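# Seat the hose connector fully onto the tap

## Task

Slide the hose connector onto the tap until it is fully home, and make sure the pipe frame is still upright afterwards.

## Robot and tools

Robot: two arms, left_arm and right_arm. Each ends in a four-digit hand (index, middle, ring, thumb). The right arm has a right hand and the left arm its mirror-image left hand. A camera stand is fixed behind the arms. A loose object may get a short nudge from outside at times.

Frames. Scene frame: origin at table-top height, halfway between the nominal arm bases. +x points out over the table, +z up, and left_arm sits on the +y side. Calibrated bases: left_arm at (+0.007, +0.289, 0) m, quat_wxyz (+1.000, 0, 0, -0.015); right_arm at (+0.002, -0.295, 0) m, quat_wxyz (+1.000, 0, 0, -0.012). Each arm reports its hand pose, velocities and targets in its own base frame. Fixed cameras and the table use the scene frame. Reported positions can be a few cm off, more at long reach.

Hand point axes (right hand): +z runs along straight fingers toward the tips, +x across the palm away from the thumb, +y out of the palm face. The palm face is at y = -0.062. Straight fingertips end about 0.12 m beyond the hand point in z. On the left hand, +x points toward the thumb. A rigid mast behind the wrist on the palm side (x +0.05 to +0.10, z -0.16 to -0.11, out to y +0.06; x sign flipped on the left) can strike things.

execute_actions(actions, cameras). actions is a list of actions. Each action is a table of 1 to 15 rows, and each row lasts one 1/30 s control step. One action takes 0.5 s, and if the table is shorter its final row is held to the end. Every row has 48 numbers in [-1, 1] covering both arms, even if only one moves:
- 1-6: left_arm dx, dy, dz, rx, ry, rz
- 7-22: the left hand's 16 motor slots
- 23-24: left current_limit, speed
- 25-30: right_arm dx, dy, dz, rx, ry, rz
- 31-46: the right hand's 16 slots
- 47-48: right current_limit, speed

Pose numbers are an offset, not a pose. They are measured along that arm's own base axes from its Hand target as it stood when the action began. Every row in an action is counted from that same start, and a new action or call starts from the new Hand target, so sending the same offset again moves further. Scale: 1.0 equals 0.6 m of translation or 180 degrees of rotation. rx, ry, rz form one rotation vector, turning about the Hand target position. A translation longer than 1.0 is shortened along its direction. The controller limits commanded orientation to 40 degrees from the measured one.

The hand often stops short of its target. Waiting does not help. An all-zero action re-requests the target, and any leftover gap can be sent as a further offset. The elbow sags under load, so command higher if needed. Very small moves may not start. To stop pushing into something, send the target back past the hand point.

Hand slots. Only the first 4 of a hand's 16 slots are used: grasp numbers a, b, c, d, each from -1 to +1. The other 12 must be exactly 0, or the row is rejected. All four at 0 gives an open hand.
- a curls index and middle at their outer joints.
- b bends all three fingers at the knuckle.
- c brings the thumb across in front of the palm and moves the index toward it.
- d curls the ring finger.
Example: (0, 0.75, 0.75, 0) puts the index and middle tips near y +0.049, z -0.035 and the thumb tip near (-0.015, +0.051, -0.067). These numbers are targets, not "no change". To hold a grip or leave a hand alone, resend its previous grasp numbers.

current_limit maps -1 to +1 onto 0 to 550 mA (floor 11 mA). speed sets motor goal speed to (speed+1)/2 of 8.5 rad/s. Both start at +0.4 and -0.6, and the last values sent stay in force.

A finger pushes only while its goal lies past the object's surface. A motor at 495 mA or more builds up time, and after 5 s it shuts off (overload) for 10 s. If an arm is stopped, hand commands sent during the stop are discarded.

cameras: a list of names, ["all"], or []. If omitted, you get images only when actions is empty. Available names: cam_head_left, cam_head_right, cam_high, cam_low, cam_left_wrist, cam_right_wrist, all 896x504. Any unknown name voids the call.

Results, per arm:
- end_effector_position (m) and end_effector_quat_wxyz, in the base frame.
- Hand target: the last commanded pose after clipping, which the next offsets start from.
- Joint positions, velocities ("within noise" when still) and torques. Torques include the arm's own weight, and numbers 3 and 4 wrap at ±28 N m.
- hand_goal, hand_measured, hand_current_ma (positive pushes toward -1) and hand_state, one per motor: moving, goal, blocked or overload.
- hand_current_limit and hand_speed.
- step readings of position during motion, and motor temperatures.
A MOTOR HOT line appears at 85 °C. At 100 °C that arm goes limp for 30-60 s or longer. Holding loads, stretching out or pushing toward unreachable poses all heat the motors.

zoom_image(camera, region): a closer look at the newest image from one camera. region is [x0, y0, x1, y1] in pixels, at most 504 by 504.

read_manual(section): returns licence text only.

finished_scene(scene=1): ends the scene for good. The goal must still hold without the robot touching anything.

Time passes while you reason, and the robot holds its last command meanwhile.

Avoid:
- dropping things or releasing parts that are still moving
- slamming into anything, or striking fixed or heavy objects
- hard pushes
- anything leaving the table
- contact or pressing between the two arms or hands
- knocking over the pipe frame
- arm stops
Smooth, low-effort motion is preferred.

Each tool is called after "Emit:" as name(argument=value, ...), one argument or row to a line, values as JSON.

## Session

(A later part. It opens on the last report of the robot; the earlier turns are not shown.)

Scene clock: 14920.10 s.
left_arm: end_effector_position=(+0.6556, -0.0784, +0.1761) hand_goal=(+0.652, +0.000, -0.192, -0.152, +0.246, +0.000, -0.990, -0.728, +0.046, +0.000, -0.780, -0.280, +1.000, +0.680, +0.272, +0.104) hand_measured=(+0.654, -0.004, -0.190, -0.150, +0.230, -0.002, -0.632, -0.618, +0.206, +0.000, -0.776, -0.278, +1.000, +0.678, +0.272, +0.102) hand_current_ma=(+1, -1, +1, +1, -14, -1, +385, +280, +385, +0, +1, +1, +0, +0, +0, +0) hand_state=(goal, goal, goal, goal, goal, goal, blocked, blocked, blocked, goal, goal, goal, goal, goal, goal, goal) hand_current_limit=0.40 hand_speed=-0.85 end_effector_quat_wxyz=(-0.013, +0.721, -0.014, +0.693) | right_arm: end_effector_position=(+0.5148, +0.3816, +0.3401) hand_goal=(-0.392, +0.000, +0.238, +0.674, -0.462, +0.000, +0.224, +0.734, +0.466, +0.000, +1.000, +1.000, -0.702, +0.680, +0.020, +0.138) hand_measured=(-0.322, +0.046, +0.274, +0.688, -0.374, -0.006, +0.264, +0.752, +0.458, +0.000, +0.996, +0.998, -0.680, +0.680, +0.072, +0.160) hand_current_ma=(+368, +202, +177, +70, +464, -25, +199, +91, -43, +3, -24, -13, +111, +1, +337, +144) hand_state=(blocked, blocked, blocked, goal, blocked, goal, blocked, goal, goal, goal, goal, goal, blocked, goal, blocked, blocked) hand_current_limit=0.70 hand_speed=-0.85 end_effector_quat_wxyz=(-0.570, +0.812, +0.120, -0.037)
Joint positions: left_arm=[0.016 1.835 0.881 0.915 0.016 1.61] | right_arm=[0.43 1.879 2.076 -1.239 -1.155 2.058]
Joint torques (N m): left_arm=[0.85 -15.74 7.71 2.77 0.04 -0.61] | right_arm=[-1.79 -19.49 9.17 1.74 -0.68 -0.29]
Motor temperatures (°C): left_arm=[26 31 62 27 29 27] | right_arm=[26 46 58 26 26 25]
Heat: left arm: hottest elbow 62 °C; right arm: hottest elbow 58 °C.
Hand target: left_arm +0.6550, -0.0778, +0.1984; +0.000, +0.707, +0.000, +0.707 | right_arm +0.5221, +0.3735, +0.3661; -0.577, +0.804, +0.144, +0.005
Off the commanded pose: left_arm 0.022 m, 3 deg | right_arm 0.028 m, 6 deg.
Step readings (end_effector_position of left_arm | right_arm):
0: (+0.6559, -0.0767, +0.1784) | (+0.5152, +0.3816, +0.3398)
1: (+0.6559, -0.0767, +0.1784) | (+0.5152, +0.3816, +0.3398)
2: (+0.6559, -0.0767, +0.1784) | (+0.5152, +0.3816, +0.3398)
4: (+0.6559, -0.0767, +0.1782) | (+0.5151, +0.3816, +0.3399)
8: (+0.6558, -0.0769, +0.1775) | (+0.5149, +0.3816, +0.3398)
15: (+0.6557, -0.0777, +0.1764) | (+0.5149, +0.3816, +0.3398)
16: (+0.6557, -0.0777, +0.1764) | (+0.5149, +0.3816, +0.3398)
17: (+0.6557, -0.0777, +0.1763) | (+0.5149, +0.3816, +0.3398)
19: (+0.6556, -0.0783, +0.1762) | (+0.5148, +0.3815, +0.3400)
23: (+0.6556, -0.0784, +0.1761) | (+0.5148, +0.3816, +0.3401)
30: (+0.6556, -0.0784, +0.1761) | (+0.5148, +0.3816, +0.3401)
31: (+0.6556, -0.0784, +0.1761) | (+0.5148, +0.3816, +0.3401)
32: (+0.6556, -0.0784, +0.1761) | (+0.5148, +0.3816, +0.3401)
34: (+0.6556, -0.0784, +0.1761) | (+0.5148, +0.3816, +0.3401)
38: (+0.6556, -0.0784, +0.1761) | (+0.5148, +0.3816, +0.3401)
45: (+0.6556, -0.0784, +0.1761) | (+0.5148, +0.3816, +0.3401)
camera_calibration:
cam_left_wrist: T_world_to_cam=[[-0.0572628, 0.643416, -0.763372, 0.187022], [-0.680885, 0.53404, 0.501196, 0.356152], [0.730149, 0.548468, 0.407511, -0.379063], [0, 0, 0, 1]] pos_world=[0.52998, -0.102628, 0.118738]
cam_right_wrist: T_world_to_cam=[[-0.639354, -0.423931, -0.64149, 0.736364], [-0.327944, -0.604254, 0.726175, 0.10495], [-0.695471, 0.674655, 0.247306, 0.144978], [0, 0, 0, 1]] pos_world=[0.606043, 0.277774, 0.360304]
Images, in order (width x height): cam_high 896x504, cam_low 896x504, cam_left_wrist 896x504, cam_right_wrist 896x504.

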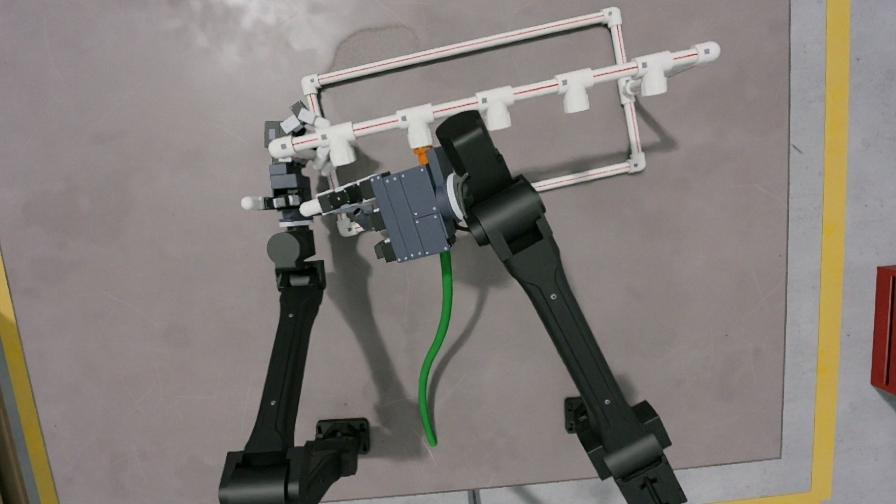

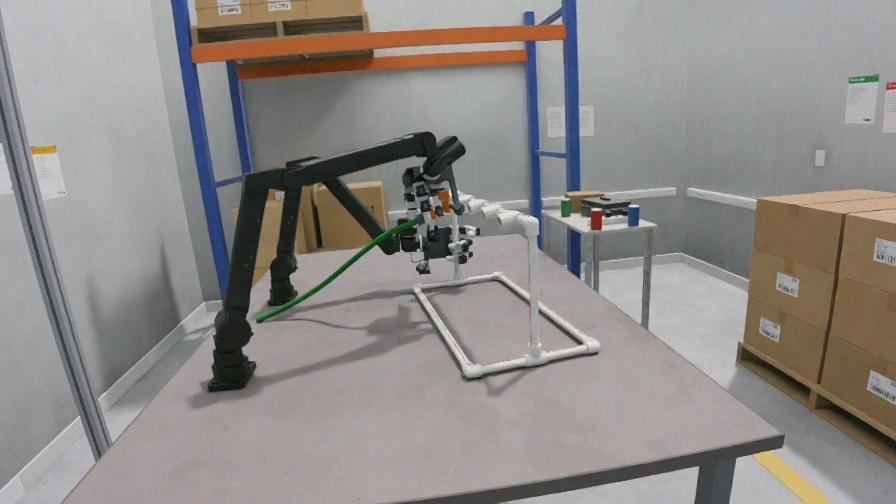

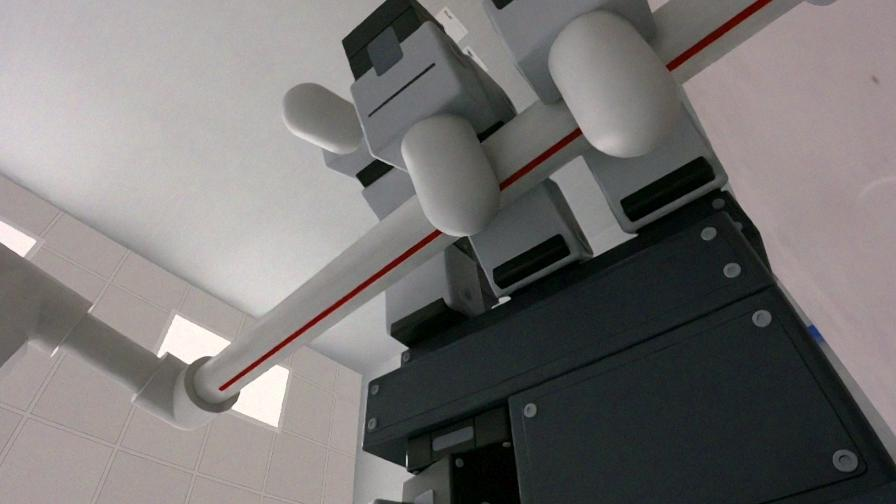

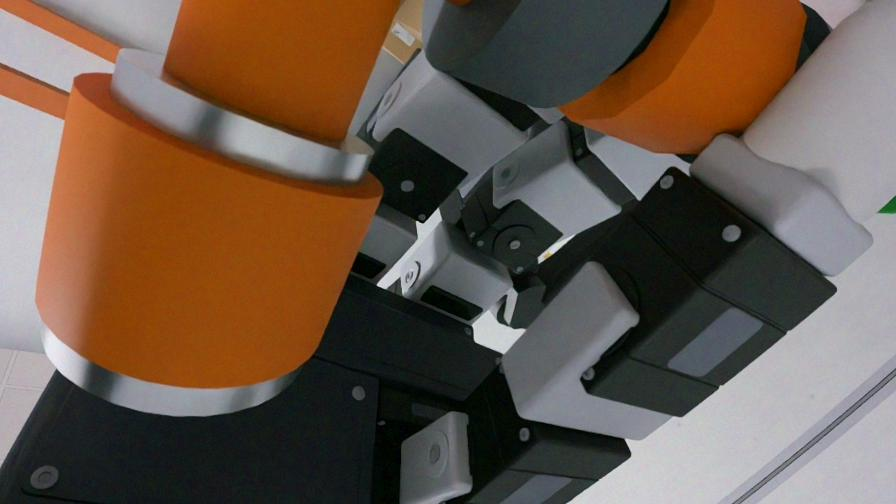

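Emit:
execute_actions(
  actions=[
    [[0,0,0,0,0,0,0.95,0.25,-0.17,0.85,0,0,0,0,0,0,0,0,0,0,0,0,0.4,-0.85,0.0234,0.0039,0.0077,0,0,0,0.15,0.58,0.84,-0.8,0,0,0,0,0,0,0,0,0,0,0,0,0.7,-0.85]],
    [[0,0,0,0,0,0,0.95,0.25,-0.17,0.85,0,0,0,0,0,0,0,0,0,0,0,0,0.4,-0.85,0.0156,0.0026,0.0052,0,0,0,0.15,0.58,0.84,-0.8,0,0,0,0,0,0,0,0,0,0,0,0,0.7,-0.85]],
  ],
  cameras=["cam_low", "cam_high", "cam_right_wrist"],
)

Emit:
zoom_image(
  camera="cam_right_wrist",
  region=[400, 0, 850, 250],
)

Emit:
zoom_image(
  camera="cam_low",
  region=[405, 190, 465, 230],
)

Scene clock: 14934.57 s.
left_arm: end_effector_position=(+0.6556, -0.0785, +0.1761) hand_goal=(+0.652, +0.000, -0.192, -0.152, +0.246, +0.000, -0.990, -0.728, +0.046, +0.000, -0.780, -0.280, +1.000, +0.680, +0.272, +0.104) hand_measured=(+0.654, -0.004, -0.190, -0.150, +0.224, -0.002, -0.632, -0.618, +0.198, +0.000, -0.776, -0.278, +1.000, +0.678, +0.272, +0.102) hand_current_ma=(+1, -1, +1, +1, -22, -1, +385, +280, +385, +0, +1, +1, +0, +0, +0, +0) hand_state=(goal, goal, goal, goal, blocked, goal, blocked, blocked, blocked, goal, goal, goal, goal, goal, goal, goal) hand_current_limit=0.40 hand_speed=-0.85 end_effector_quat_wxyz=(-0.014, +0.721, -0.015, +0.693) | right_arm: end_effector_position=(+0.5151, +0.3818, +0.3404) hand_goal=(-0.392, +0.000, +0.238, +0.674, -0.462, +0.000, +0.224, +0.734, +0.466, +0.000, +1.000, +1.000, -0.702, +0.680, +0.020, +0.138) hand_measured=(-0.322, +0.046, +0.274, +0.688, -0.374, -0.002, +0.264, +0.752, +0.458, +0.000, +0.996, +0.998, -0.678, +0.680, +0.072, +0.160) hand_current_ma=(+367, +202, +177, +70, +464, -10, +199, +91, -43, +3, -24, -13, +124, +1, +337, +144) hand_state=(blocked, blocked, blocked, goal, blocked, goal, blocked, goal, goal, goal, goal, goal, blocked, goal, blocked, blocked) hand_current_limit=0.70 hand_speed=-0.85 end_effector_quat_wxyz=(-0.567, +0.815, +0.114, -0.048)
Joint positions: left_arm=[0.016 1.835 0.881 0.915 0.016 1.613] | right_arm=[0.43 1.903 2.116 -1.288 -1.157 2.05]
Joint torques (N m): left_arm=[0.38 -15.85 7.65 2.84 0.06 -0.62] | right_arm=[-2.55 -16.32 15.46 1.06 -0.78 -0.34]
Motor temperatures (°C): left_arm=[26 31 59 27 29 27] | right_arm=[26 47 59 26 26 25]
Heat: left arm: hottest elbow 59 °C; right arm: hottest elbow 59 °C.
Hand target: left_arm +0.6550, -0.0778, +0.1984; +0.000, +0.707, +0.000, +0.707 | right_arm +0.5455, +0.3775, +0.3736; -0.577, +0.804, +0.144, +0.005
Off the commanded pose: left_arm 0.022 m, 3 deg | right_arm 0.045 m, 7 deg.
Step readings (end_effector_position of left_arm | right_arm):
0: (+0.6556, -0.0784, +0.1761) | (+0.5148, +0.3816, +0.3401)
1: (+0.6556, -0.0784, +0.1761) | (+0.5148, +0.3816, +0.3401)
2: (+0.6556, -0.0784, +0.1761) | (+0.5148, +0.3816, +0.3401)
4: (+0.6556, -0.0784, +0.1761) | (+0.5146, +0.3815, +0.3401)
8: (+0.6556, -0.0784, +0.1760) | (+0.5142, +0.3814, +0.3399)
15: (+0.6556, -0.0785, +0.1759) | (+0.5140, +0.3813, +0.3398)
16: (+0.6556, -0.0785, +0.1759) | (+0.5140, +0.3813, +0.3400)
17: (+0.6556, -0.0785, +0.1761) | (+0.5141, +0.3813, +0.3405)
19: (+0.6556, -0.0785, +0.1761) | (+0.5144, +0.3814, +0.3403)
23: (+0.6556, -0.0785, +0.1761) | (+0.5149, +0.3817, +0.3403)
30: (+0.6556, -0.0785, +0.1761) | (+0.5151, +0.3818, +0.3405)
camera_calibration:
cam_right_wrist: T_world_to_cam=[[-0.652969, -0.432929, -0.621453, 0.740513], [-0.308328, -0.597509, 0.740214, 0.0875391], [-0.691784, 0.674948, 0.256671, 0.13977], [0, 0, 0, 1]] pos_world=[0.607213, 0.278558, 0.359521]
Images, in order (width x height): cam_high 896x504, cam_low 896x504, cam_right_wrist 896x504.

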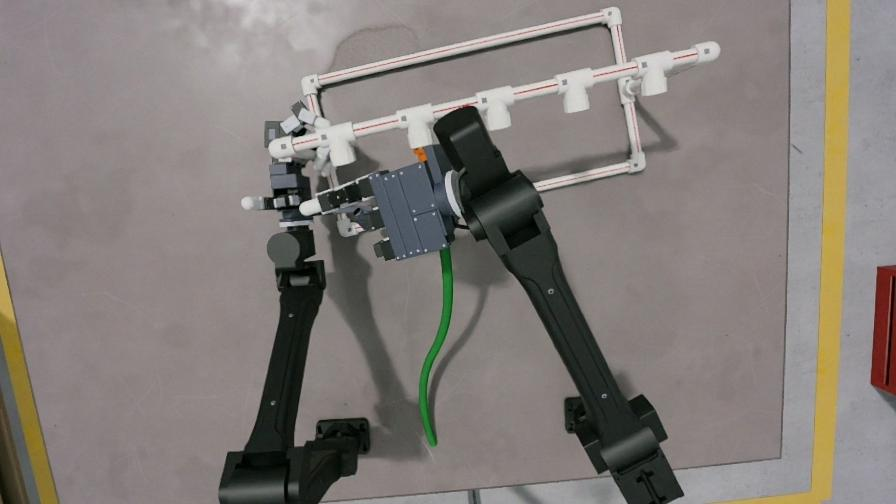

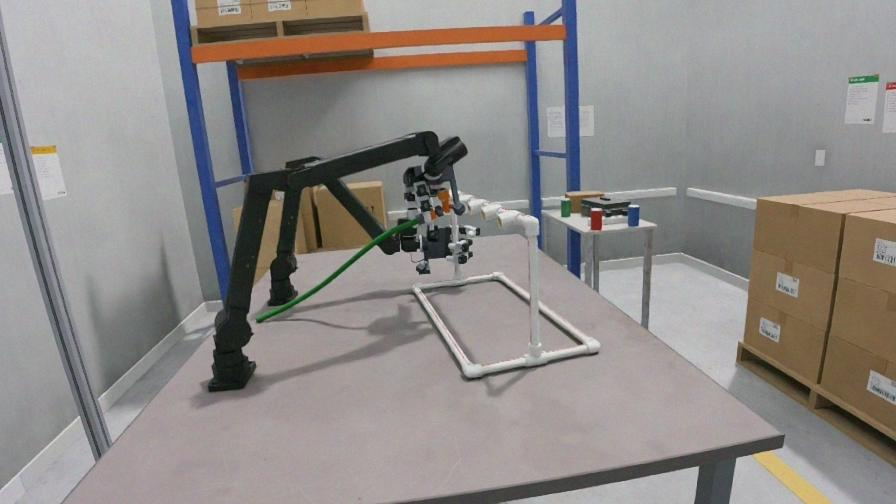

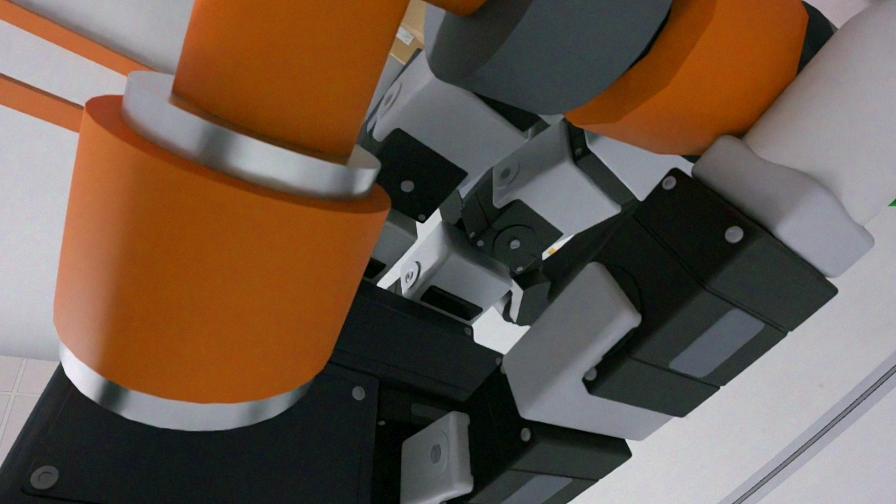

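Scaled by 1.120.

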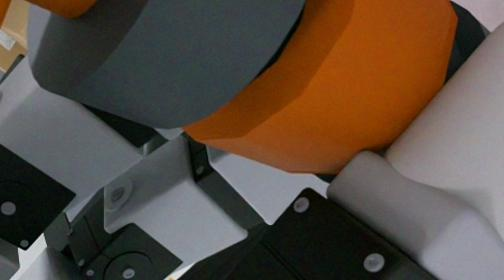

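Scaled by 8.400.

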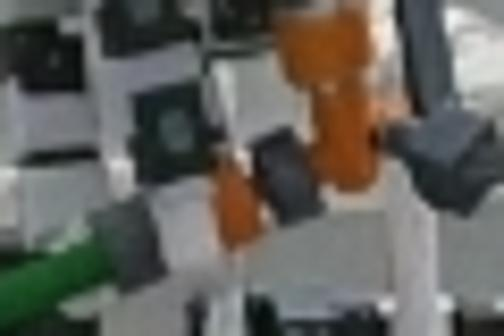

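Emit:
execute_actions(
  actions=[
    [[0,0,0,0,0,0,0.95,0.25,-0.17,0.85,0,0,0,0,0,0,0,0,0,0,0,0,0.4,-0.85,0.0156,0.0026,0.0052,0.0054,-0.0216,0,0.15,0.58,0.84,-0.8,0,0,0,0,0,0,0,0,0,0,0,0,0.7,-0.85]],
    [[0,0,0,0,0,0,0.95,0.25,-0.17,0.85,0,0,0,0,0,0,0,0,0,0,0,0,0.4,-0.85,0.0156,0.0026,0.0052,0.0027,-0.0108,0,0.15,0.58,0.84,-0.8,0,0,0,0,0,0,0,0,0,0,0,0,0.7,-0.85]],
  ],
  cameras=["cam_low", "cam_high", "cam_right_wrist"],
)

Emit:
zoom_image(
  camera="cam_right_wrist",
  region=[400, 0, 850, 250],
)

Emit:
zoom_image(
  camera="cam_low",
  region=[405, 190, 465, 230],
)

Scene clock: 14947.87 s.
left_arm: end_effector_position=(+0.6557, -0.0783, +0.1759) hand_goal=(+0.652, +0.000, -0.192, -0.152, +0.246, +0.000, -0.990, -0.728, +0.046, +0.000, -0.780, -0.280, +1.000, +0.680, +0.272, +0.104) hand_measured=(+0.654, -0.004, -0.190, -0.150, +0.224, -0.002, -0.632, -0.618, +0.194, +0.000, -0.778, -0.278, +1.000, +0.678, +0.272, +0.102) hand_current_ma=(+1, -1, +1, +1, -22, -1, +385, +276, +385, +0, +1, +1, +0, +0, +0, +0) hand_state=(goal, goal, goal, goal, blocked, goal, blocked, blocked, blocked, goal, goal, goal, goal, goal, goal, goal) hand_current_limit=0.40 hand_speed=-0.85 end_effector_quat_wxyz=(-0.016, +0.721, -0.015, +0.693) | right_arm: end_effector_position=(+0.5267, +0.3783, +0.3404) hand_goal=(-0.392, +0.000, +0.238, +0.674, -0.462, +0.000, +0.224, +0.734, +0.466, +0.000, +1.000, +1.000, -0.702, +0.680, +0.020, +0.138) hand_measured=(-0.322, +0.048, +0.274, +0.688, -0.374, +0.016, +0.266, +0.752, +0.458, +0.000, +0.996, +0.998, -0.678, +0.680, +0.072, +0.160) hand_current_ma=(+367, +207, +177, +70, +464, +65, +210, +92, -43, +3, -24, -13, +122, +1, +337, +144) hand_state=(blocked, blocked, blocked, goal, blocked, goal, blocked, goal, goal, goal, goal, goal, blocked, goal, blocked, blocked) hand_current_limit=0.70 hand_speed=-0.85 end_effector_quat_wxyz=(-0.567, +0.814, +0.122, -0.027)
Joint positions: left_arm=[0.016 1.835 0.881 0.915 0.015 1.616] | right_arm=[0.42 1.903 2.116 -1.259 -1.147 2.037]
Joint torques (N m): left_arm=[0.62 -15.44 7.66 2.84 0.1 -0.67] | right_arm=[-2.08 -16.67 15.66 2.45 -0.71 -0.57]
Motor temperatures (°C): left_arm=[26 31 58 27 29 27] | right_arm=[26 47 63 26 27 25]
Heat: left arm: hottest elbow 58 °C; right arm: hottest elbow 63 °C.
Hand target: left_arm +0.6550, -0.0777, +0.1983; +0.000, +0.707, +0.000, +0.707 | right_arm +0.5642, +0.3806, +0.3799; -0.579, +0.795, +0.173, +0.047
Off the commanded pose: left_arm 0.022 m, 3 deg | right_arm 0.055 m, 11 deg.
Step readings (end_effector_position of left_arm | right_arm):
0: (+0.6556, -0.0785, +0.1761) | (+0.5151, +0.3818, +0.3404)
1: (+0.6556, -0.0785, +0.1761) | (+0.5151, +0.3818, +0.3404)
2: (+0.6556, -0.0785, +0.1761) | (+0.5151, +0.3818, +0.3404)
4: (+0.6556, -0.0785, +0.1761) | (+0.5154, +0.3817, +0.3402)
8: (+0.6556, -0.0784, +0.1760) | (+0.5172, +0.3815, +0.3400)
15: (+0.6556, -0.0783, +0.1759) | (+0.5208, +0.3799, +0.3402)
16: (+0.6556, -0.0783, +0.1759) | (+0.5212, +0.3798, +0.3402)
17: (+0.6556, -0.0783, +0.1759) | (+0.5214, +0.3798, +0.3402)
19: (+0.6556, -0.0783, +0.1759) | (+0.5224, +0.3798, +0.3402)
23: (+0.6557, -0.0783, +0.1759) | (+0.5242, +0.3793, +0.3403)
30: (+0.6557, -0.0783, +0.1759) | (+0.5267, +0.3783, +0.3404)
camera_calibration:
cam_right_wrist: T_world_to_cam=[[-0.630675, -0.422367, -0.651041, 0.740893], [-0.345385, -0.59849, 0.722855, 0.114831], [-0.694952, 0.680746, 0.231573, 0.158191], [0, 0, 0, 1]] pos_world=[0.616858, 0.273966, 0.362713]
Images, in order (width x height): cam_high 896x504, cam_low 896x504, cam_right_wrist 896x504.

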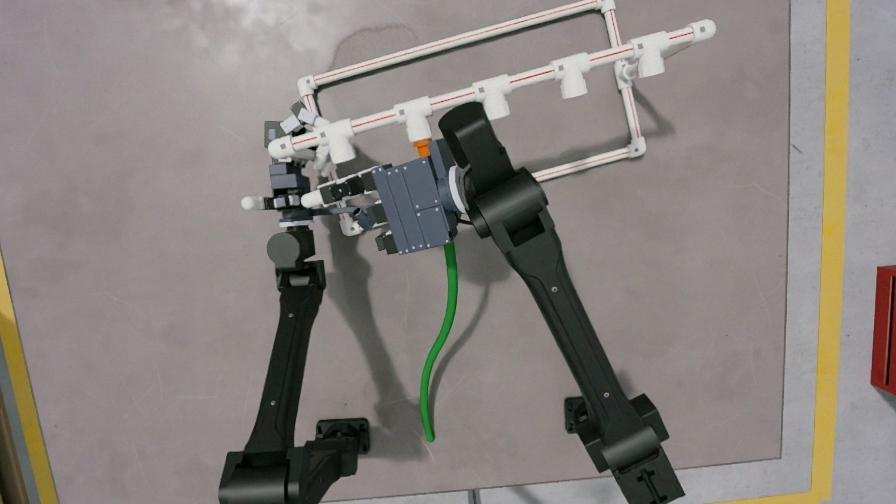

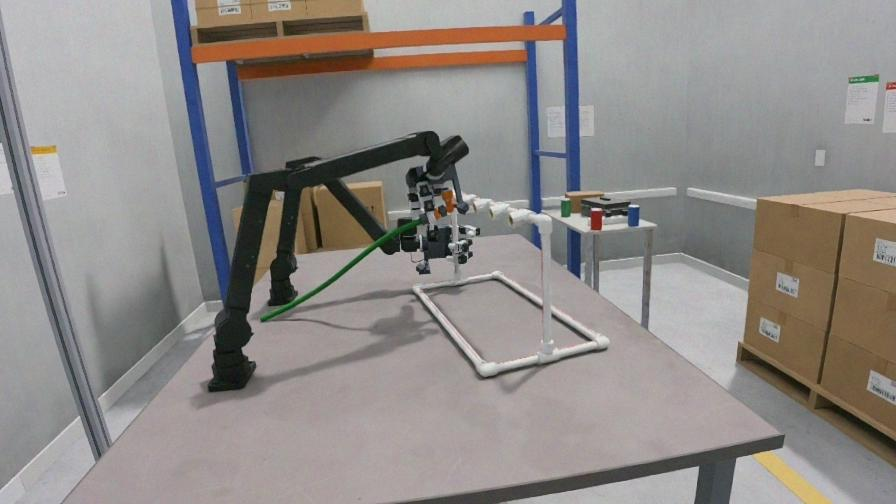

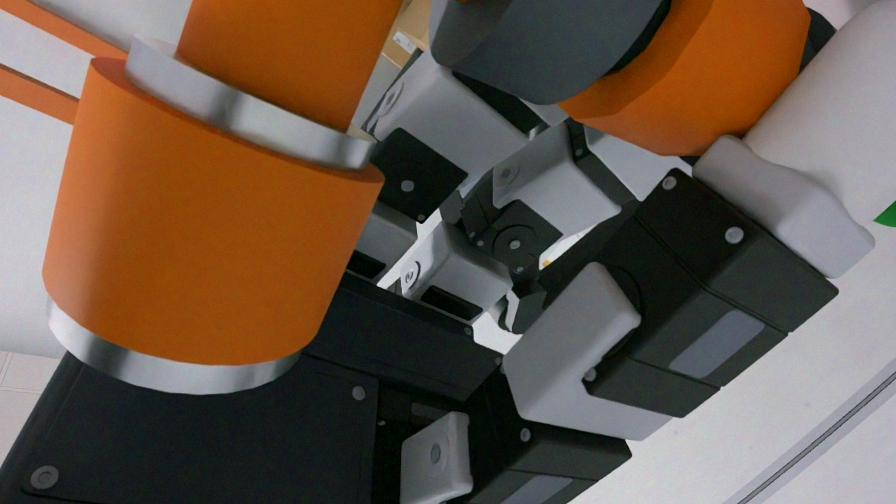

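Scaled by 1.120.

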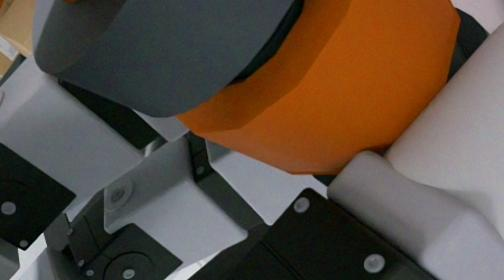

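Scaled by 8.400.

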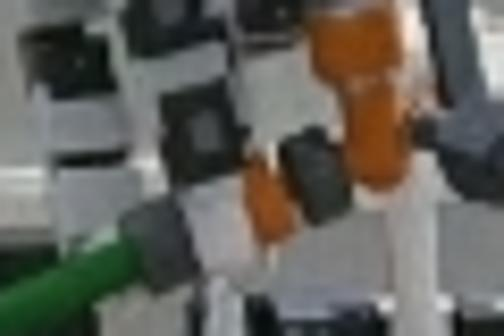

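Emit:
execute_actions(
  actions=[
    [[0,0,0,0,0,0,0.95,0.25,-0.17,0.85,0,0,0,0,0,0,0,0,0,0,0,0,0.4,-0.85,-0.04,-0.0066,-0.013,0,0,0,0.15,0.58,0.84,-0.8,0,0,0,0,0,0,0,0,0,0,0,0,0.7,-0.85]],
    [[0.02,0,0,0,0,0,0.6,0.1,-0.17,0.6,0,0,0,0,0,0,0,0,0,0,0,0,0.4,-0.8,0,0,0,0,0,0,0.15,0.58,0.84,-0.8,0,0,0,0,0,0,0,0,0,0,0,0,0.7,-0.85]],
    [[0.02,0,0,0,0,0,0.3,0,-0.17,0.3,0,0,0,0,0,0,0,0,0,0,0,0,0.4,-0.7,0,0,0,0,0,0,0.15,0.58,0.84,-0.8,0,0,0,0,0,0,0,0,0,0,0,0,0.7,-0.85]],
  ],
  cameras=["cam_low", "cam_high", "cam_right_wrist", "cam_left_wrist"],
)

Scene clock: 15130.93 s.
left_arm: end_effector_position=(+0.6595, -0.0776, +0.1737) hand_goal=(+0.870, +0.000, +0.374, +0.416, +0.736, +0.000, +0.100, +0.214, +0.602, +0.000, +0.100, +0.340, +1.000, +0.680, +0.272, +0.150) hand_measured=(+0.868, -0.004, +0.372, +0.414, +0.734, -0.002, +0.098, +0.212, +0.600, -0.002, +0.098, +0.338, +1.000, +0.678, +0.272, +0.148) hand_current_ma=(-1, -1, -1, -1, -1, -1, -1, -1, -1, +0, -1, -1, +0, +0, +0, -1) hand_state=(goal, goal, goal, goal, goal, goal, goal, goal, goal, goal, goal, goal, goal, goal, goal, goal) hand_current_limit=0.40 hand_speed=-0.70 end_effector_quat_wxyz=(-0.006, +0.724, -0.005, +0.689) | right_arm: end_effector_position=(+0.5334, +0.3807, +0.3408) hand_goal=(-0.392, +0.000, +0.238, +0.674, -0.462, +0.000, +0.224, +0.734, +0.466, +0.000, +1.000, +1.000, -0.702, +0.680, +0.020, +0.138) hand_measured=(-0.322, +0.042, +0.274, +0.688, -0.374, +0.014, +0.268, +0.754, +0.458, +0.000, +0.996, +0.998, -0.672, +0.684, +0.074, +0.160) hand_current_ma=(+367, +179, +177, +70, +464, +60, +217, +101, -43, +3, -24, -13, +153, +19, +345, +153) hand_state=(blocked, blocked, blocked, goal, blocked, goal, blocked, blocked, goal, goal, goal, goal, blocked, goal, blocked, blocked) hand_current_limit=0.70 hand_speed=-0.85 end_effector_quat_wxyz=(-0.572, +0.808, +0.139, -0.001)
Joint positions: left_arm=[0.016 1.846 0.892 0.905 0.015 1.588] | right_arm=[0.42 1.88 2.075 -1.177 -1.143 2.036]
Joint torques (N m): left_arm=[0.38 -13.92 12.3 2.09 0.03 -0.32] | right_arm=[-1.26 -19.84 9.4 2.15 -0.66 -0.42]
Motor temperatures (°C): left_arm=[26 32 52 27 28 28] | right_arm=[26 45 80 27 27 26]
Heat: left arm: hottest elbow 52 °C; right arm: hottest elbow 80 °C.
Hand target: left_arm +0.6791, -0.0777, +0.1985; +0.000, +0.707, +0.000, +0.707 | right_arm +0.5402, +0.3766, +0.3721; -0.579, +0.795, +0.173, +0.047
Off the commanded pose: left_arm 0.031 m, 3 deg | right_arm 0.032 m, 7 deg.
Step readings (end_effector_position of left_arm | right_arm):
0: (+0.6557, -0.0783, +0.1759) | (+0.5267, +0.3783, +0.3404)
1: (+0.6557, -0.0783, +0.1759) | (+0.5268, +0.3783, +0.3404)
2: (+0.6557, -0.0783, +0.1759) | (+0.5272, +0.3785, +0.3405)
4: (+0.6557, -0.0781, +0.1761) | (+0.5289, +0.3792, +0.3409)
8: (+0.6557, -0.0781, +0.1761) | (+0.5308, +0.3797, +0.3405)
15: (+0.6557, -0.0781, +0.1761) | (+0.5310, +0.3797, +0.3407)
16: (+0.6557, -0.0781, +0.1761) | (+0.5310, +0.3796, +0.3408)
17: (+0.6557, -0.0781, +0.1761) | (+0.5310, +0.3797, +0.3406)
19: (+0.6557, -0.0781, +0.1761) | (+0.5310, +0.3796, +0.3407)
23: (+0.6557, -0.0780, +0.1768) | (+0.5316, +0.3799, +0.3408)
30: (+0.6558, -0.0777, +0.1782) | (+0.5332, +0.3806, +0.3409)
31: (+0.6558, -0.0777, +0.1783) | (+0.5333, +0.3806, +0.3409)
32: (+0.6557, -0.0778, +0.1783) | (+0.5333, +0.3807, +0.3409)
34: (+0.6559, -0.0777, +0.1778) | (+0.5334, +0.3807, +0.3409)
38: (+0.6578, -0.0777, +0.1756) | (+0.5335, +0.3807, +0.3410)
45: (+0.6595, -0.0776, +0.1737) | (+0.5334, +0.3807, +0.3408)
camera_calibration:
cam_left_wrist: T_world_to_cam=[[-0.0664641, 0.625821, -0.77713, 0.191982], [-0.67733, 0.543608, 0.495695, 0.35893], [0.732671, 0.559319, 0.387757, -0.378771], [0, 0, 0, 1]] pos_world=[0.533389, -0.10341, 0.118146]
cam_right_wrist: T_world_to_cam=[[-0.591009, -0.405931, -0.697085, 0.734681], [-0.388619, -0.613984, 0.687022, 0.15947], [-0.706883, 0.676937, 0.205117, 0.177921], [0, 0, 0, 1]] pos_world=[0.621946, 0.275701, 0.366082]
Images, in order (width x height): cam_high 896x504, cam_low 896x504, cam_left_wrist 896x504, cam_right_wrist 896x504.

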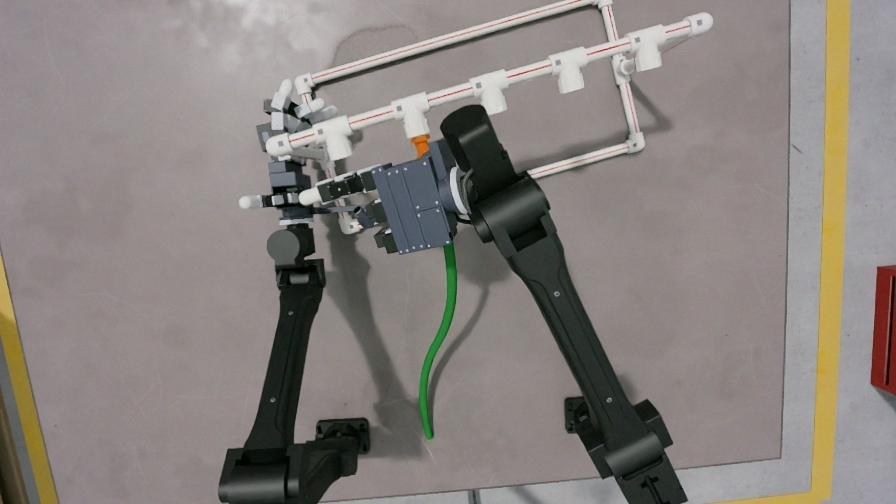

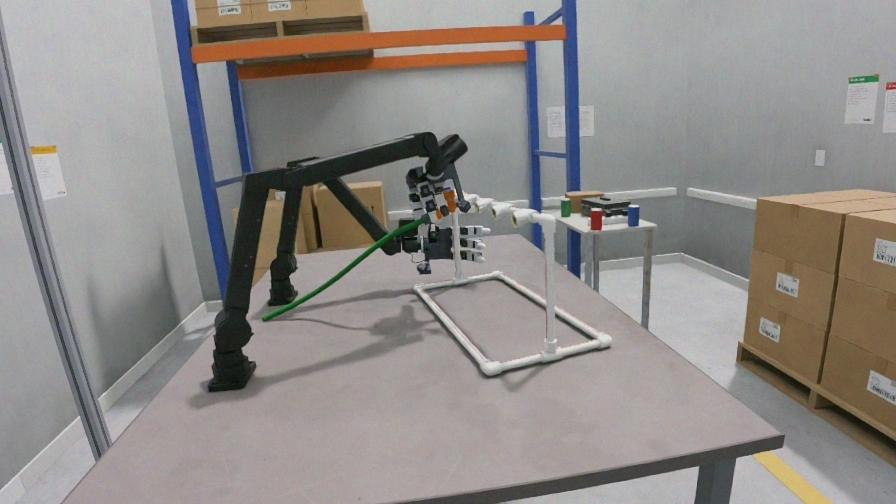

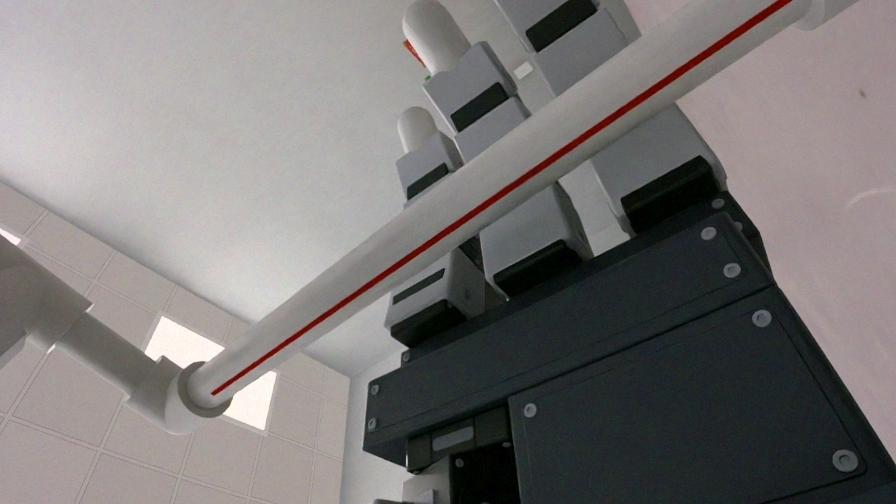

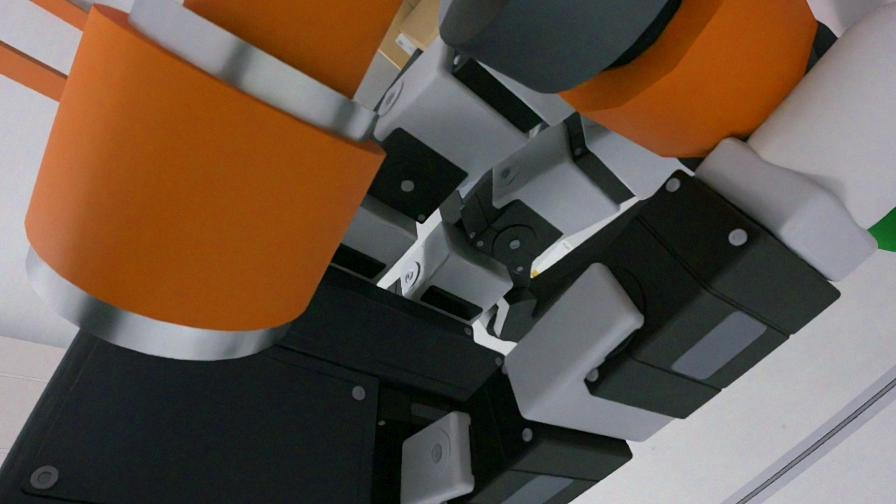

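Emit:
zoom_image(
  camera="cam_low",
  region=[405, 185, 475, 235],
)

Emit:
zoom_image(
  camera="cam_right_wrist",
  region=[400, 0, 700, 150],
)

Emit:
zoom_image(
  camera="cam_high",
  region=[240, 70, 540, 270],
)

Scaled by 7.200.

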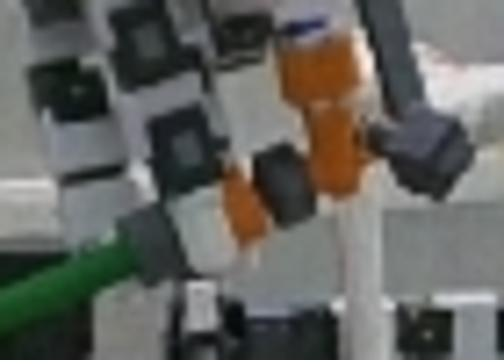

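Scaled by 1.680.

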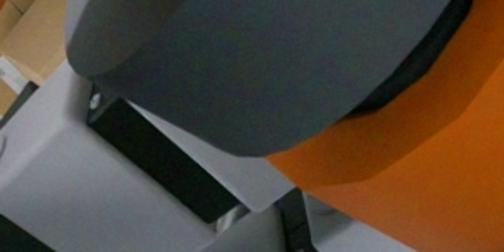

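Scaled by 1.680.

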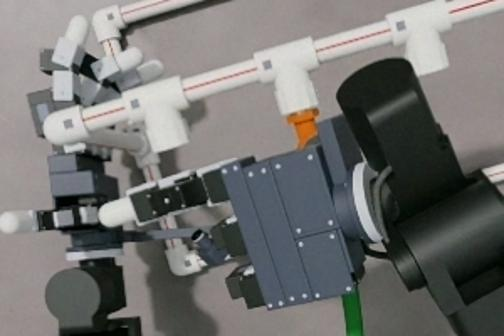

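Emit:
execute_actions(
  actions=[
    [[0,0,0,0,0,0,0.3,0,0.4,0.3,0,0,0,0,0,0,0,0,0,0,0,0,0.6,-0.7,0,0,0,0,0,0,0.15,0.58,0.84,-0.8,0,0,0,0,0,0,0,0,0,0,0,0,0.7,-0.85]],
    [[0,0,0,0,0,0,0.3,0,0.78,0.3,0,0,0,0,0,0,0,0,0,0,0,0,0.6,-0.7,0,0,0,0,0,0,0.15,0.58,0.84,-0.8,0,0,0,0,0,0,0,0,0,0,0,0,0.7,-0.85]],
    [[0.035,0,0,0,0,0,0.3,0,0.78,0.3,0,0,0,0,0,0,0,0,0,0,0,0,0.6,-0.7,0,0,0,0,0,0,0.15,0.58,0.84,-0.8,0,0,0,0,0,0,0,0,0,0,0,0,0.7,-0.85]],
  ],
  cameras=["cam_low", "cam_high", "cam_left_wrist"],
)

Emit:
zoom_image(
  camera="cam_low",
  region=[380, 170, 540, 290],
)

Scene clock: 15171.87 s.
left_arm: end_effector_position=(+0.6804, -0.0773, +0.1730) hand_goal=(+0.538, +0.000, -0.148, +0.416, +0.736, +0.000, +0.100, +0.500, +0.840, +0.000, +0.100, +0.340, -0.586, +0.680, +0.036, +0.008) hand_measured=(+0.540, -0.004, -0.146, +0.414, +0.734, -0.002, +0.098, +0.498, +0.838, -0.002, +0.098, +0.338, -0.592, +0.678, +0.036, +0.010) hand_current_ma=(+1, -1, +1, -1, -1, -1, -1, -1, -1, +0, -1, -1, -3, +0, +0, +0) hand_state=(goal, goal, goal, goal, goal, goal, goal, goal, goal, goal, goal, goal, goal, goal, goal, goal) hand_current_limit=0.60 hand_speed=-0.70 end_effector_quat_wxyz=(-0.006, +0.725, -0.005, +0.689) | right_arm: end_effector_position=(+0.5334, +0.3807, +0.3408) hand_goal=(-0.392, +0.000, +0.238, +0.674, -0.462, +0.000, +0.224, +0.734, +0.466, +0.000, +1.000, +1.000, -0.702, +0.680, +0.020, +0.138) hand_measured=(-0.322, +0.042, +0.274, +0.688, -0.374, +0.014, +0.268, +0.754, +0.458, +0.000, +0.996, +0.998, -0.672, +0.684, +0.074, +0.160) hand_current_ma=(+367, +179, +177, +70, +464, +60, +217, +101, -43, +3, -24, -13, +153, +19, +345, +153) hand_state=(blocked, blocked, blocked, goal, blocked, goal, blocked, blocked, goal, goal, goal, goal, blocked, goal, blocked, blocked) hand_current_limit=0.70 hand_speed=-0.85 end_effector_quat_wxyz=(-0.572, +0.808, +0.139, -0.001)
Joint positions: left_arm=[0.016 1.883 0.955 0.877 0.015 1.587] | right_arm=[0.42 1.88 2.075 -1.177 -1.143 2.036]
Joint torques (N m): left_arm=[0.56 -14.45 12.72 2.14 0.04 -0.37] | right_arm=[-1.26 -19.84 9.4 2.14 -0.66 -0.42]
Motor temperatures (°C): left_arm=[26 35 58 27 28 28] | right_arm=[26 45 69 27 26 26]
Heat: left arm: hottest elbow 58 °C; right arm: hottest elbow 69 °C.
Hand target: left_arm +0.7001, -0.0777, +0.1983; +0.000, +0.707, +0.000, +0.707 | right_arm +0.5402, +0.3766, +0.3721; -0.579, +0.795, +0.173, +0.047
Off the commanded pose: left_arm 0.032 m, 3 deg | right_arm 0.032 m, 7 deg.
Step readings (end_effector_position of left_arm | right_arm):
0: (+0.6595, -0.0776, +0.1737) | (+0.5334, +0.3807, +0.3408)
1: (+0.6595, -0.0776, +0.1737) | (+0.5334, +0.3807, +0.3408)
2: (+0.6595, -0.0776, +0.1738) | (+0.5334, +0.3807, +0.3408)
4: (+0.6595, -0.0776, +0.1738) | (+0.5334, +0.3807, +0.3408)
8: (+0.6595, -0.0776, +0.1738) | (+0.5334, +0.3807, +0.3408)
15: (+0.6595, -0.0776, +0.1738) | (+0.5334, +0.3807, +0.3408)
16: (+0.6595, -0.0776, +0.1738) | (+0.5334, +0.3807, +0.3408)
17: (+0.6595, -0.0776, +0.1738) | (+0.5334, +0.3807, +0.3408)
19: (+0.6595, -0.0776, +0.1738) | (+0.5334, +0.3807, +0.3408)
23: (+0.6595, -0.0776, +0.1738) | (+0.5334, +0.3807, +0.3408)
30: (+0.6595, -0.0776, +0.1738) | (+0.5334, +0.3807, +0.3408)
31: (+0.6596, -0.0776, +0.1739) | (+0.5334, +0.3807, +0.3408)
32: (+0.6604, -0.0776, +0.1736) | (+0.5334, +0.3807, +0.3408)
34: (+0.6651, -0.0775, +0.1739) | (+0.5334, +0.3807, +0.3408)
38: (+0.6767, -0.0773, +0.1756) | (+0.5334, +0.3807, +0.3408)
45: (+0.6803, -0.0773, +0.1743) | (+0.5334, +0.3807, +0.3408)
camera_calibration:
cam_left_wrist: T_world_to_cam=[[-0.0673762, 0.625299, -0.777471, 0.193287], [-0.676804, 0.543899, 0.496095, 0.372863], [0.733073, 0.559621, 0.386559, -0.39411], [0, 0, 0, 1]] pos_world=[0.55429, -0.103109, 0.117647]
Images, in order (width x height): cam_high 896x504, cam_low 896x504, cam_left_wrist 896x504.

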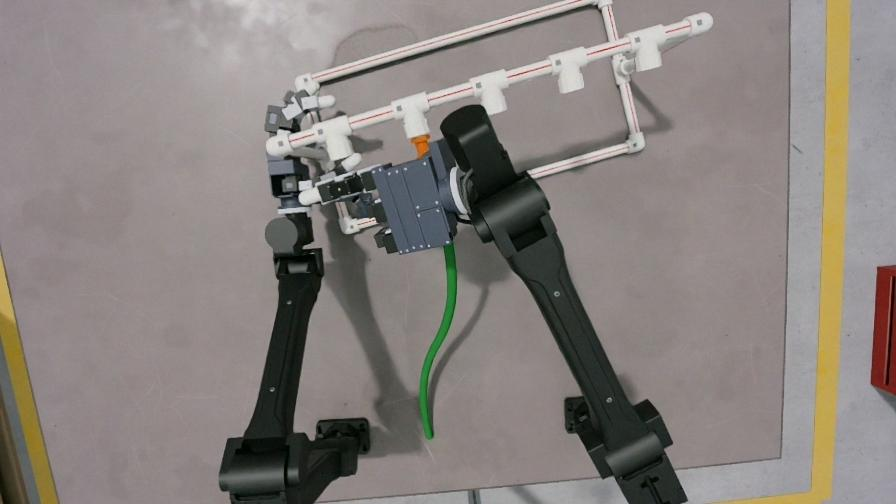

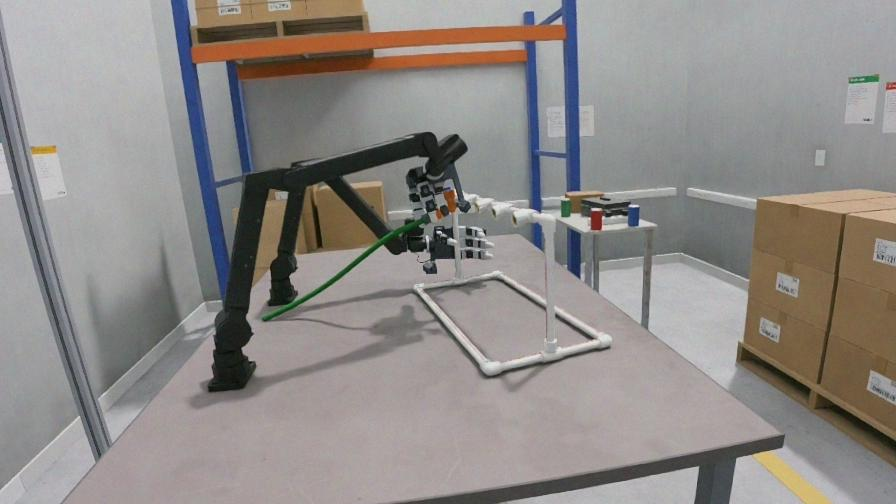

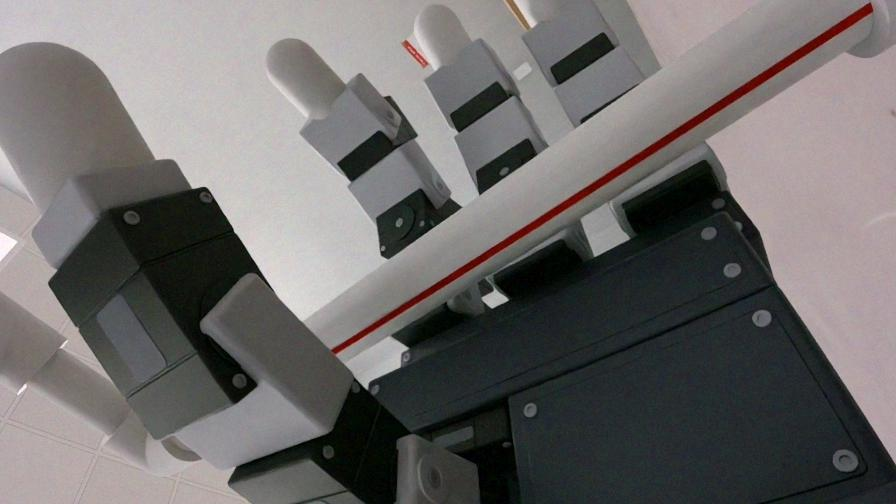

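Scaled by 3.150.

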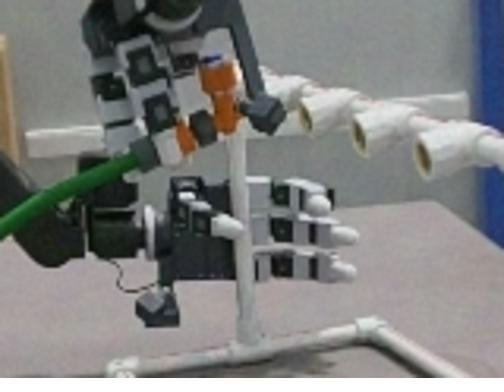

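Emit:
execute_actions(
  actions=[
    [[0.02,0,0,0,0,0,0.3,0,0.78,0.3,0,0,0,0,0,0,0,0,0,0,0,0,0.6,-0.7,0,0,0,0,0,0,0.15,0.58,0.84,-0.8,0,0,0,0,0,0,0,0,0,0,0,0,0.7,-0.85]],
    [[0.02,0,0,0,0,0,0.3,0,0.78,0.3,0,0,0,0,0,0,0,0,0,0,0,0,0.6,-0.7,0,0,0,0,0,0,0.15,0.58,0.84,-0.8,0,0,0,0,0,0,0,0,0,0,0,0,0.7,-0.85]],
  ],
  cameras=["cam_high", "cam_left_wrist"],
)

Scene clock: 15177.73 s.
left_arm: end_effector_position=(+0.7043, -0.0769, +0.1725) hand_goal=(+0.538, +0.000, -0.148, +0.416, +0.736, +0.000, +0.100, +0.500, +0.840, +0.000, +0.100, +0.340, -0.586, +0.680, +0.036, +0.008) hand_measured=(+0.540, -0.004, -0.146, +0.414, +0.734, -0.002, +0.098, +0.498, +0.838, -0.002, +0.098, +0.338, -0.592, +0.678, +0.036, +0.010) hand_current_ma=(+1, -1, +1, -1, -1, -1, -1, -1, -1, +0, -1, -1, -3, +0, +0, +0) hand_state=(goal, goal, goal, goal, goal, goal, goal, goal, goal, goal, goal, goal, goal, goal, goal, goal) hand_current_limit=0.60 hand_speed=-0.70 end_effector_quat_wxyz=(-0.006, +0.725, -0.005, +0.689) | right_arm: end_effector_position=(+0.5334, +0.3807, +0.3408) hand_goal=(-0.392, +0.000, +0.238, +0.674, -0.462, +0.000, +0.224, +0.734, +0.466, +0.000, +1.000, +1.000, -0.702, +0.680, +0.020, +0.138) hand_measured=(-0.322, +0.042, +0.274, +0.688, -0.374, +0.014, +0.268, +0.754, +0.458, +0.000, +0.996, +0.998, -0.672, +0.684, +0.074, +0.160) hand_current_ma=(+367, +179, +177, +70, +464, +60, +217, +101, -43, +3, -24, -13, +153, +19, +345, +153) hand_state=(blocked, blocked, blocked, goal, blocked, goal, blocked, blocked, goal, goal, goal, goal, blocked, goal, blocked, blocked) hand_current_limit=0.70 hand_speed=-0.85 end_effector_quat_wxyz=(-0.572, +0.808, +0.139, -0.001)
Joint positions: left_arm=[0.016 1.925 1.03 0.845 0.015 1.587] | right_arm=[0.42 1.88 2.075 -1.177 -1.143 2.036]
Joint torques (N m): left_arm=[0.44 -14.86 12.82 2.13 0 -0.38] | right_arm=[-1.26 -19.84 9.4 2.14 -0.66 -0.42]
Motor temperatures (°C): left_arm=[26 35 58 27 28 28] | right_arm=[26 45 69 27 26 26]
Heat: left arm: hottest elbow 58 °C; right arm: hottest elbow 69 °C.
Hand target: left_arm +0.7241, -0.0777, +0.1982; +0.000, +0.707, +0.000, +0.707 | right_arm +0.5402, +0.3766, +0.3721; -0.579, +0.795, +0.173, +0.047
Off the commanded pose: left_arm 0.033 m, 3 deg | right_arm 0.032 m, 7 deg.
Step readings (end_effector_position of left_arm | right_arm):
0: (+0.6804, -0.0773, +0.1730) | (+0.5334, +0.3807, +0.3408)
1: (+0.6804, -0.0773, +0.1730) | (+0.5334, +0.3807, +0.3408)
2: (+0.6809, -0.0773, +0.1732) | (+0.5334, +0.3807, +0.3408)
4: (+0.6837, -0.0772, +0.1733) | (+0.5334, +0.3807, +0.3408)
8: (+0.6903, -0.0771, +0.1743) | (+0.5334, +0.3807, +0.3408)
15: (+0.6923, -0.0771, +0.1736) | (+0.5334, +0.3807, +0.3408)
16: (+0.6923, -0.0771, +0.1735) | (+0.5334, +0.3807, +0.3408)
17: (+0.6928, -0.0771, +0.1734) | (+0.5334, +0.3807, +0.3408)
19: (+0.6956, -0.0770, +0.1730) | (+0.5334, +0.3807, +0.3408)
23: (+0.7022, -0.0769, +0.1732) | (+0.5334, +0.3807, +0.3408)
30: (+0.7041, -0.0769, +0.1730) | (+0.5334, +0.3807, +0.3408)
camera_calibration:
cam_left_wrist: T_world_to_cam=[[-0.0676098, 0.625235, -0.777502, 0.194313], [-0.676589, 0.54399, 0.496289, 0.388981], [0.733251, 0.559603, 0.386248, -0.411691], [0, 0, 0, 1]] pos_world=[0.57819, -0.102709, 0.117047]
Images, in order (width x height): cam_high 896x504, cam_left_wrist 896x504.

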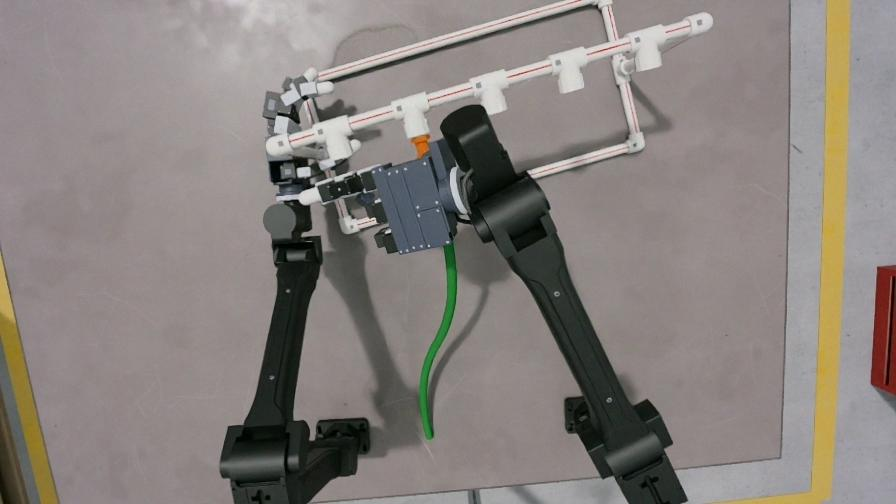

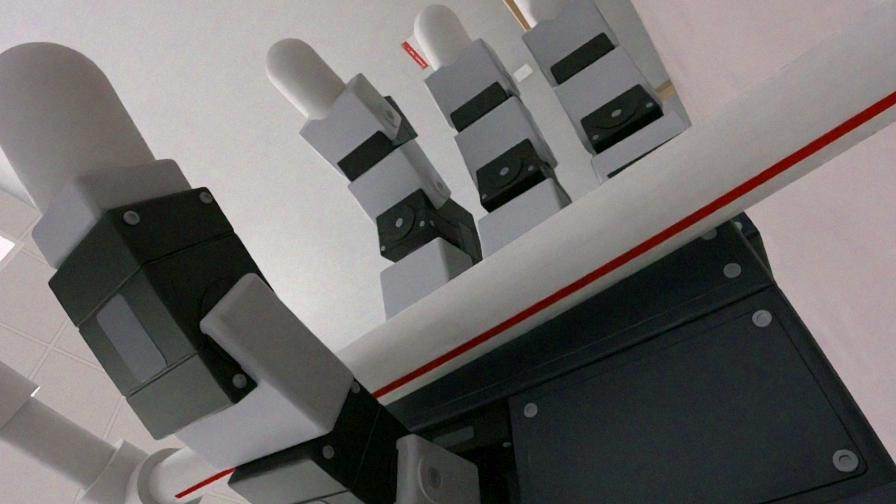

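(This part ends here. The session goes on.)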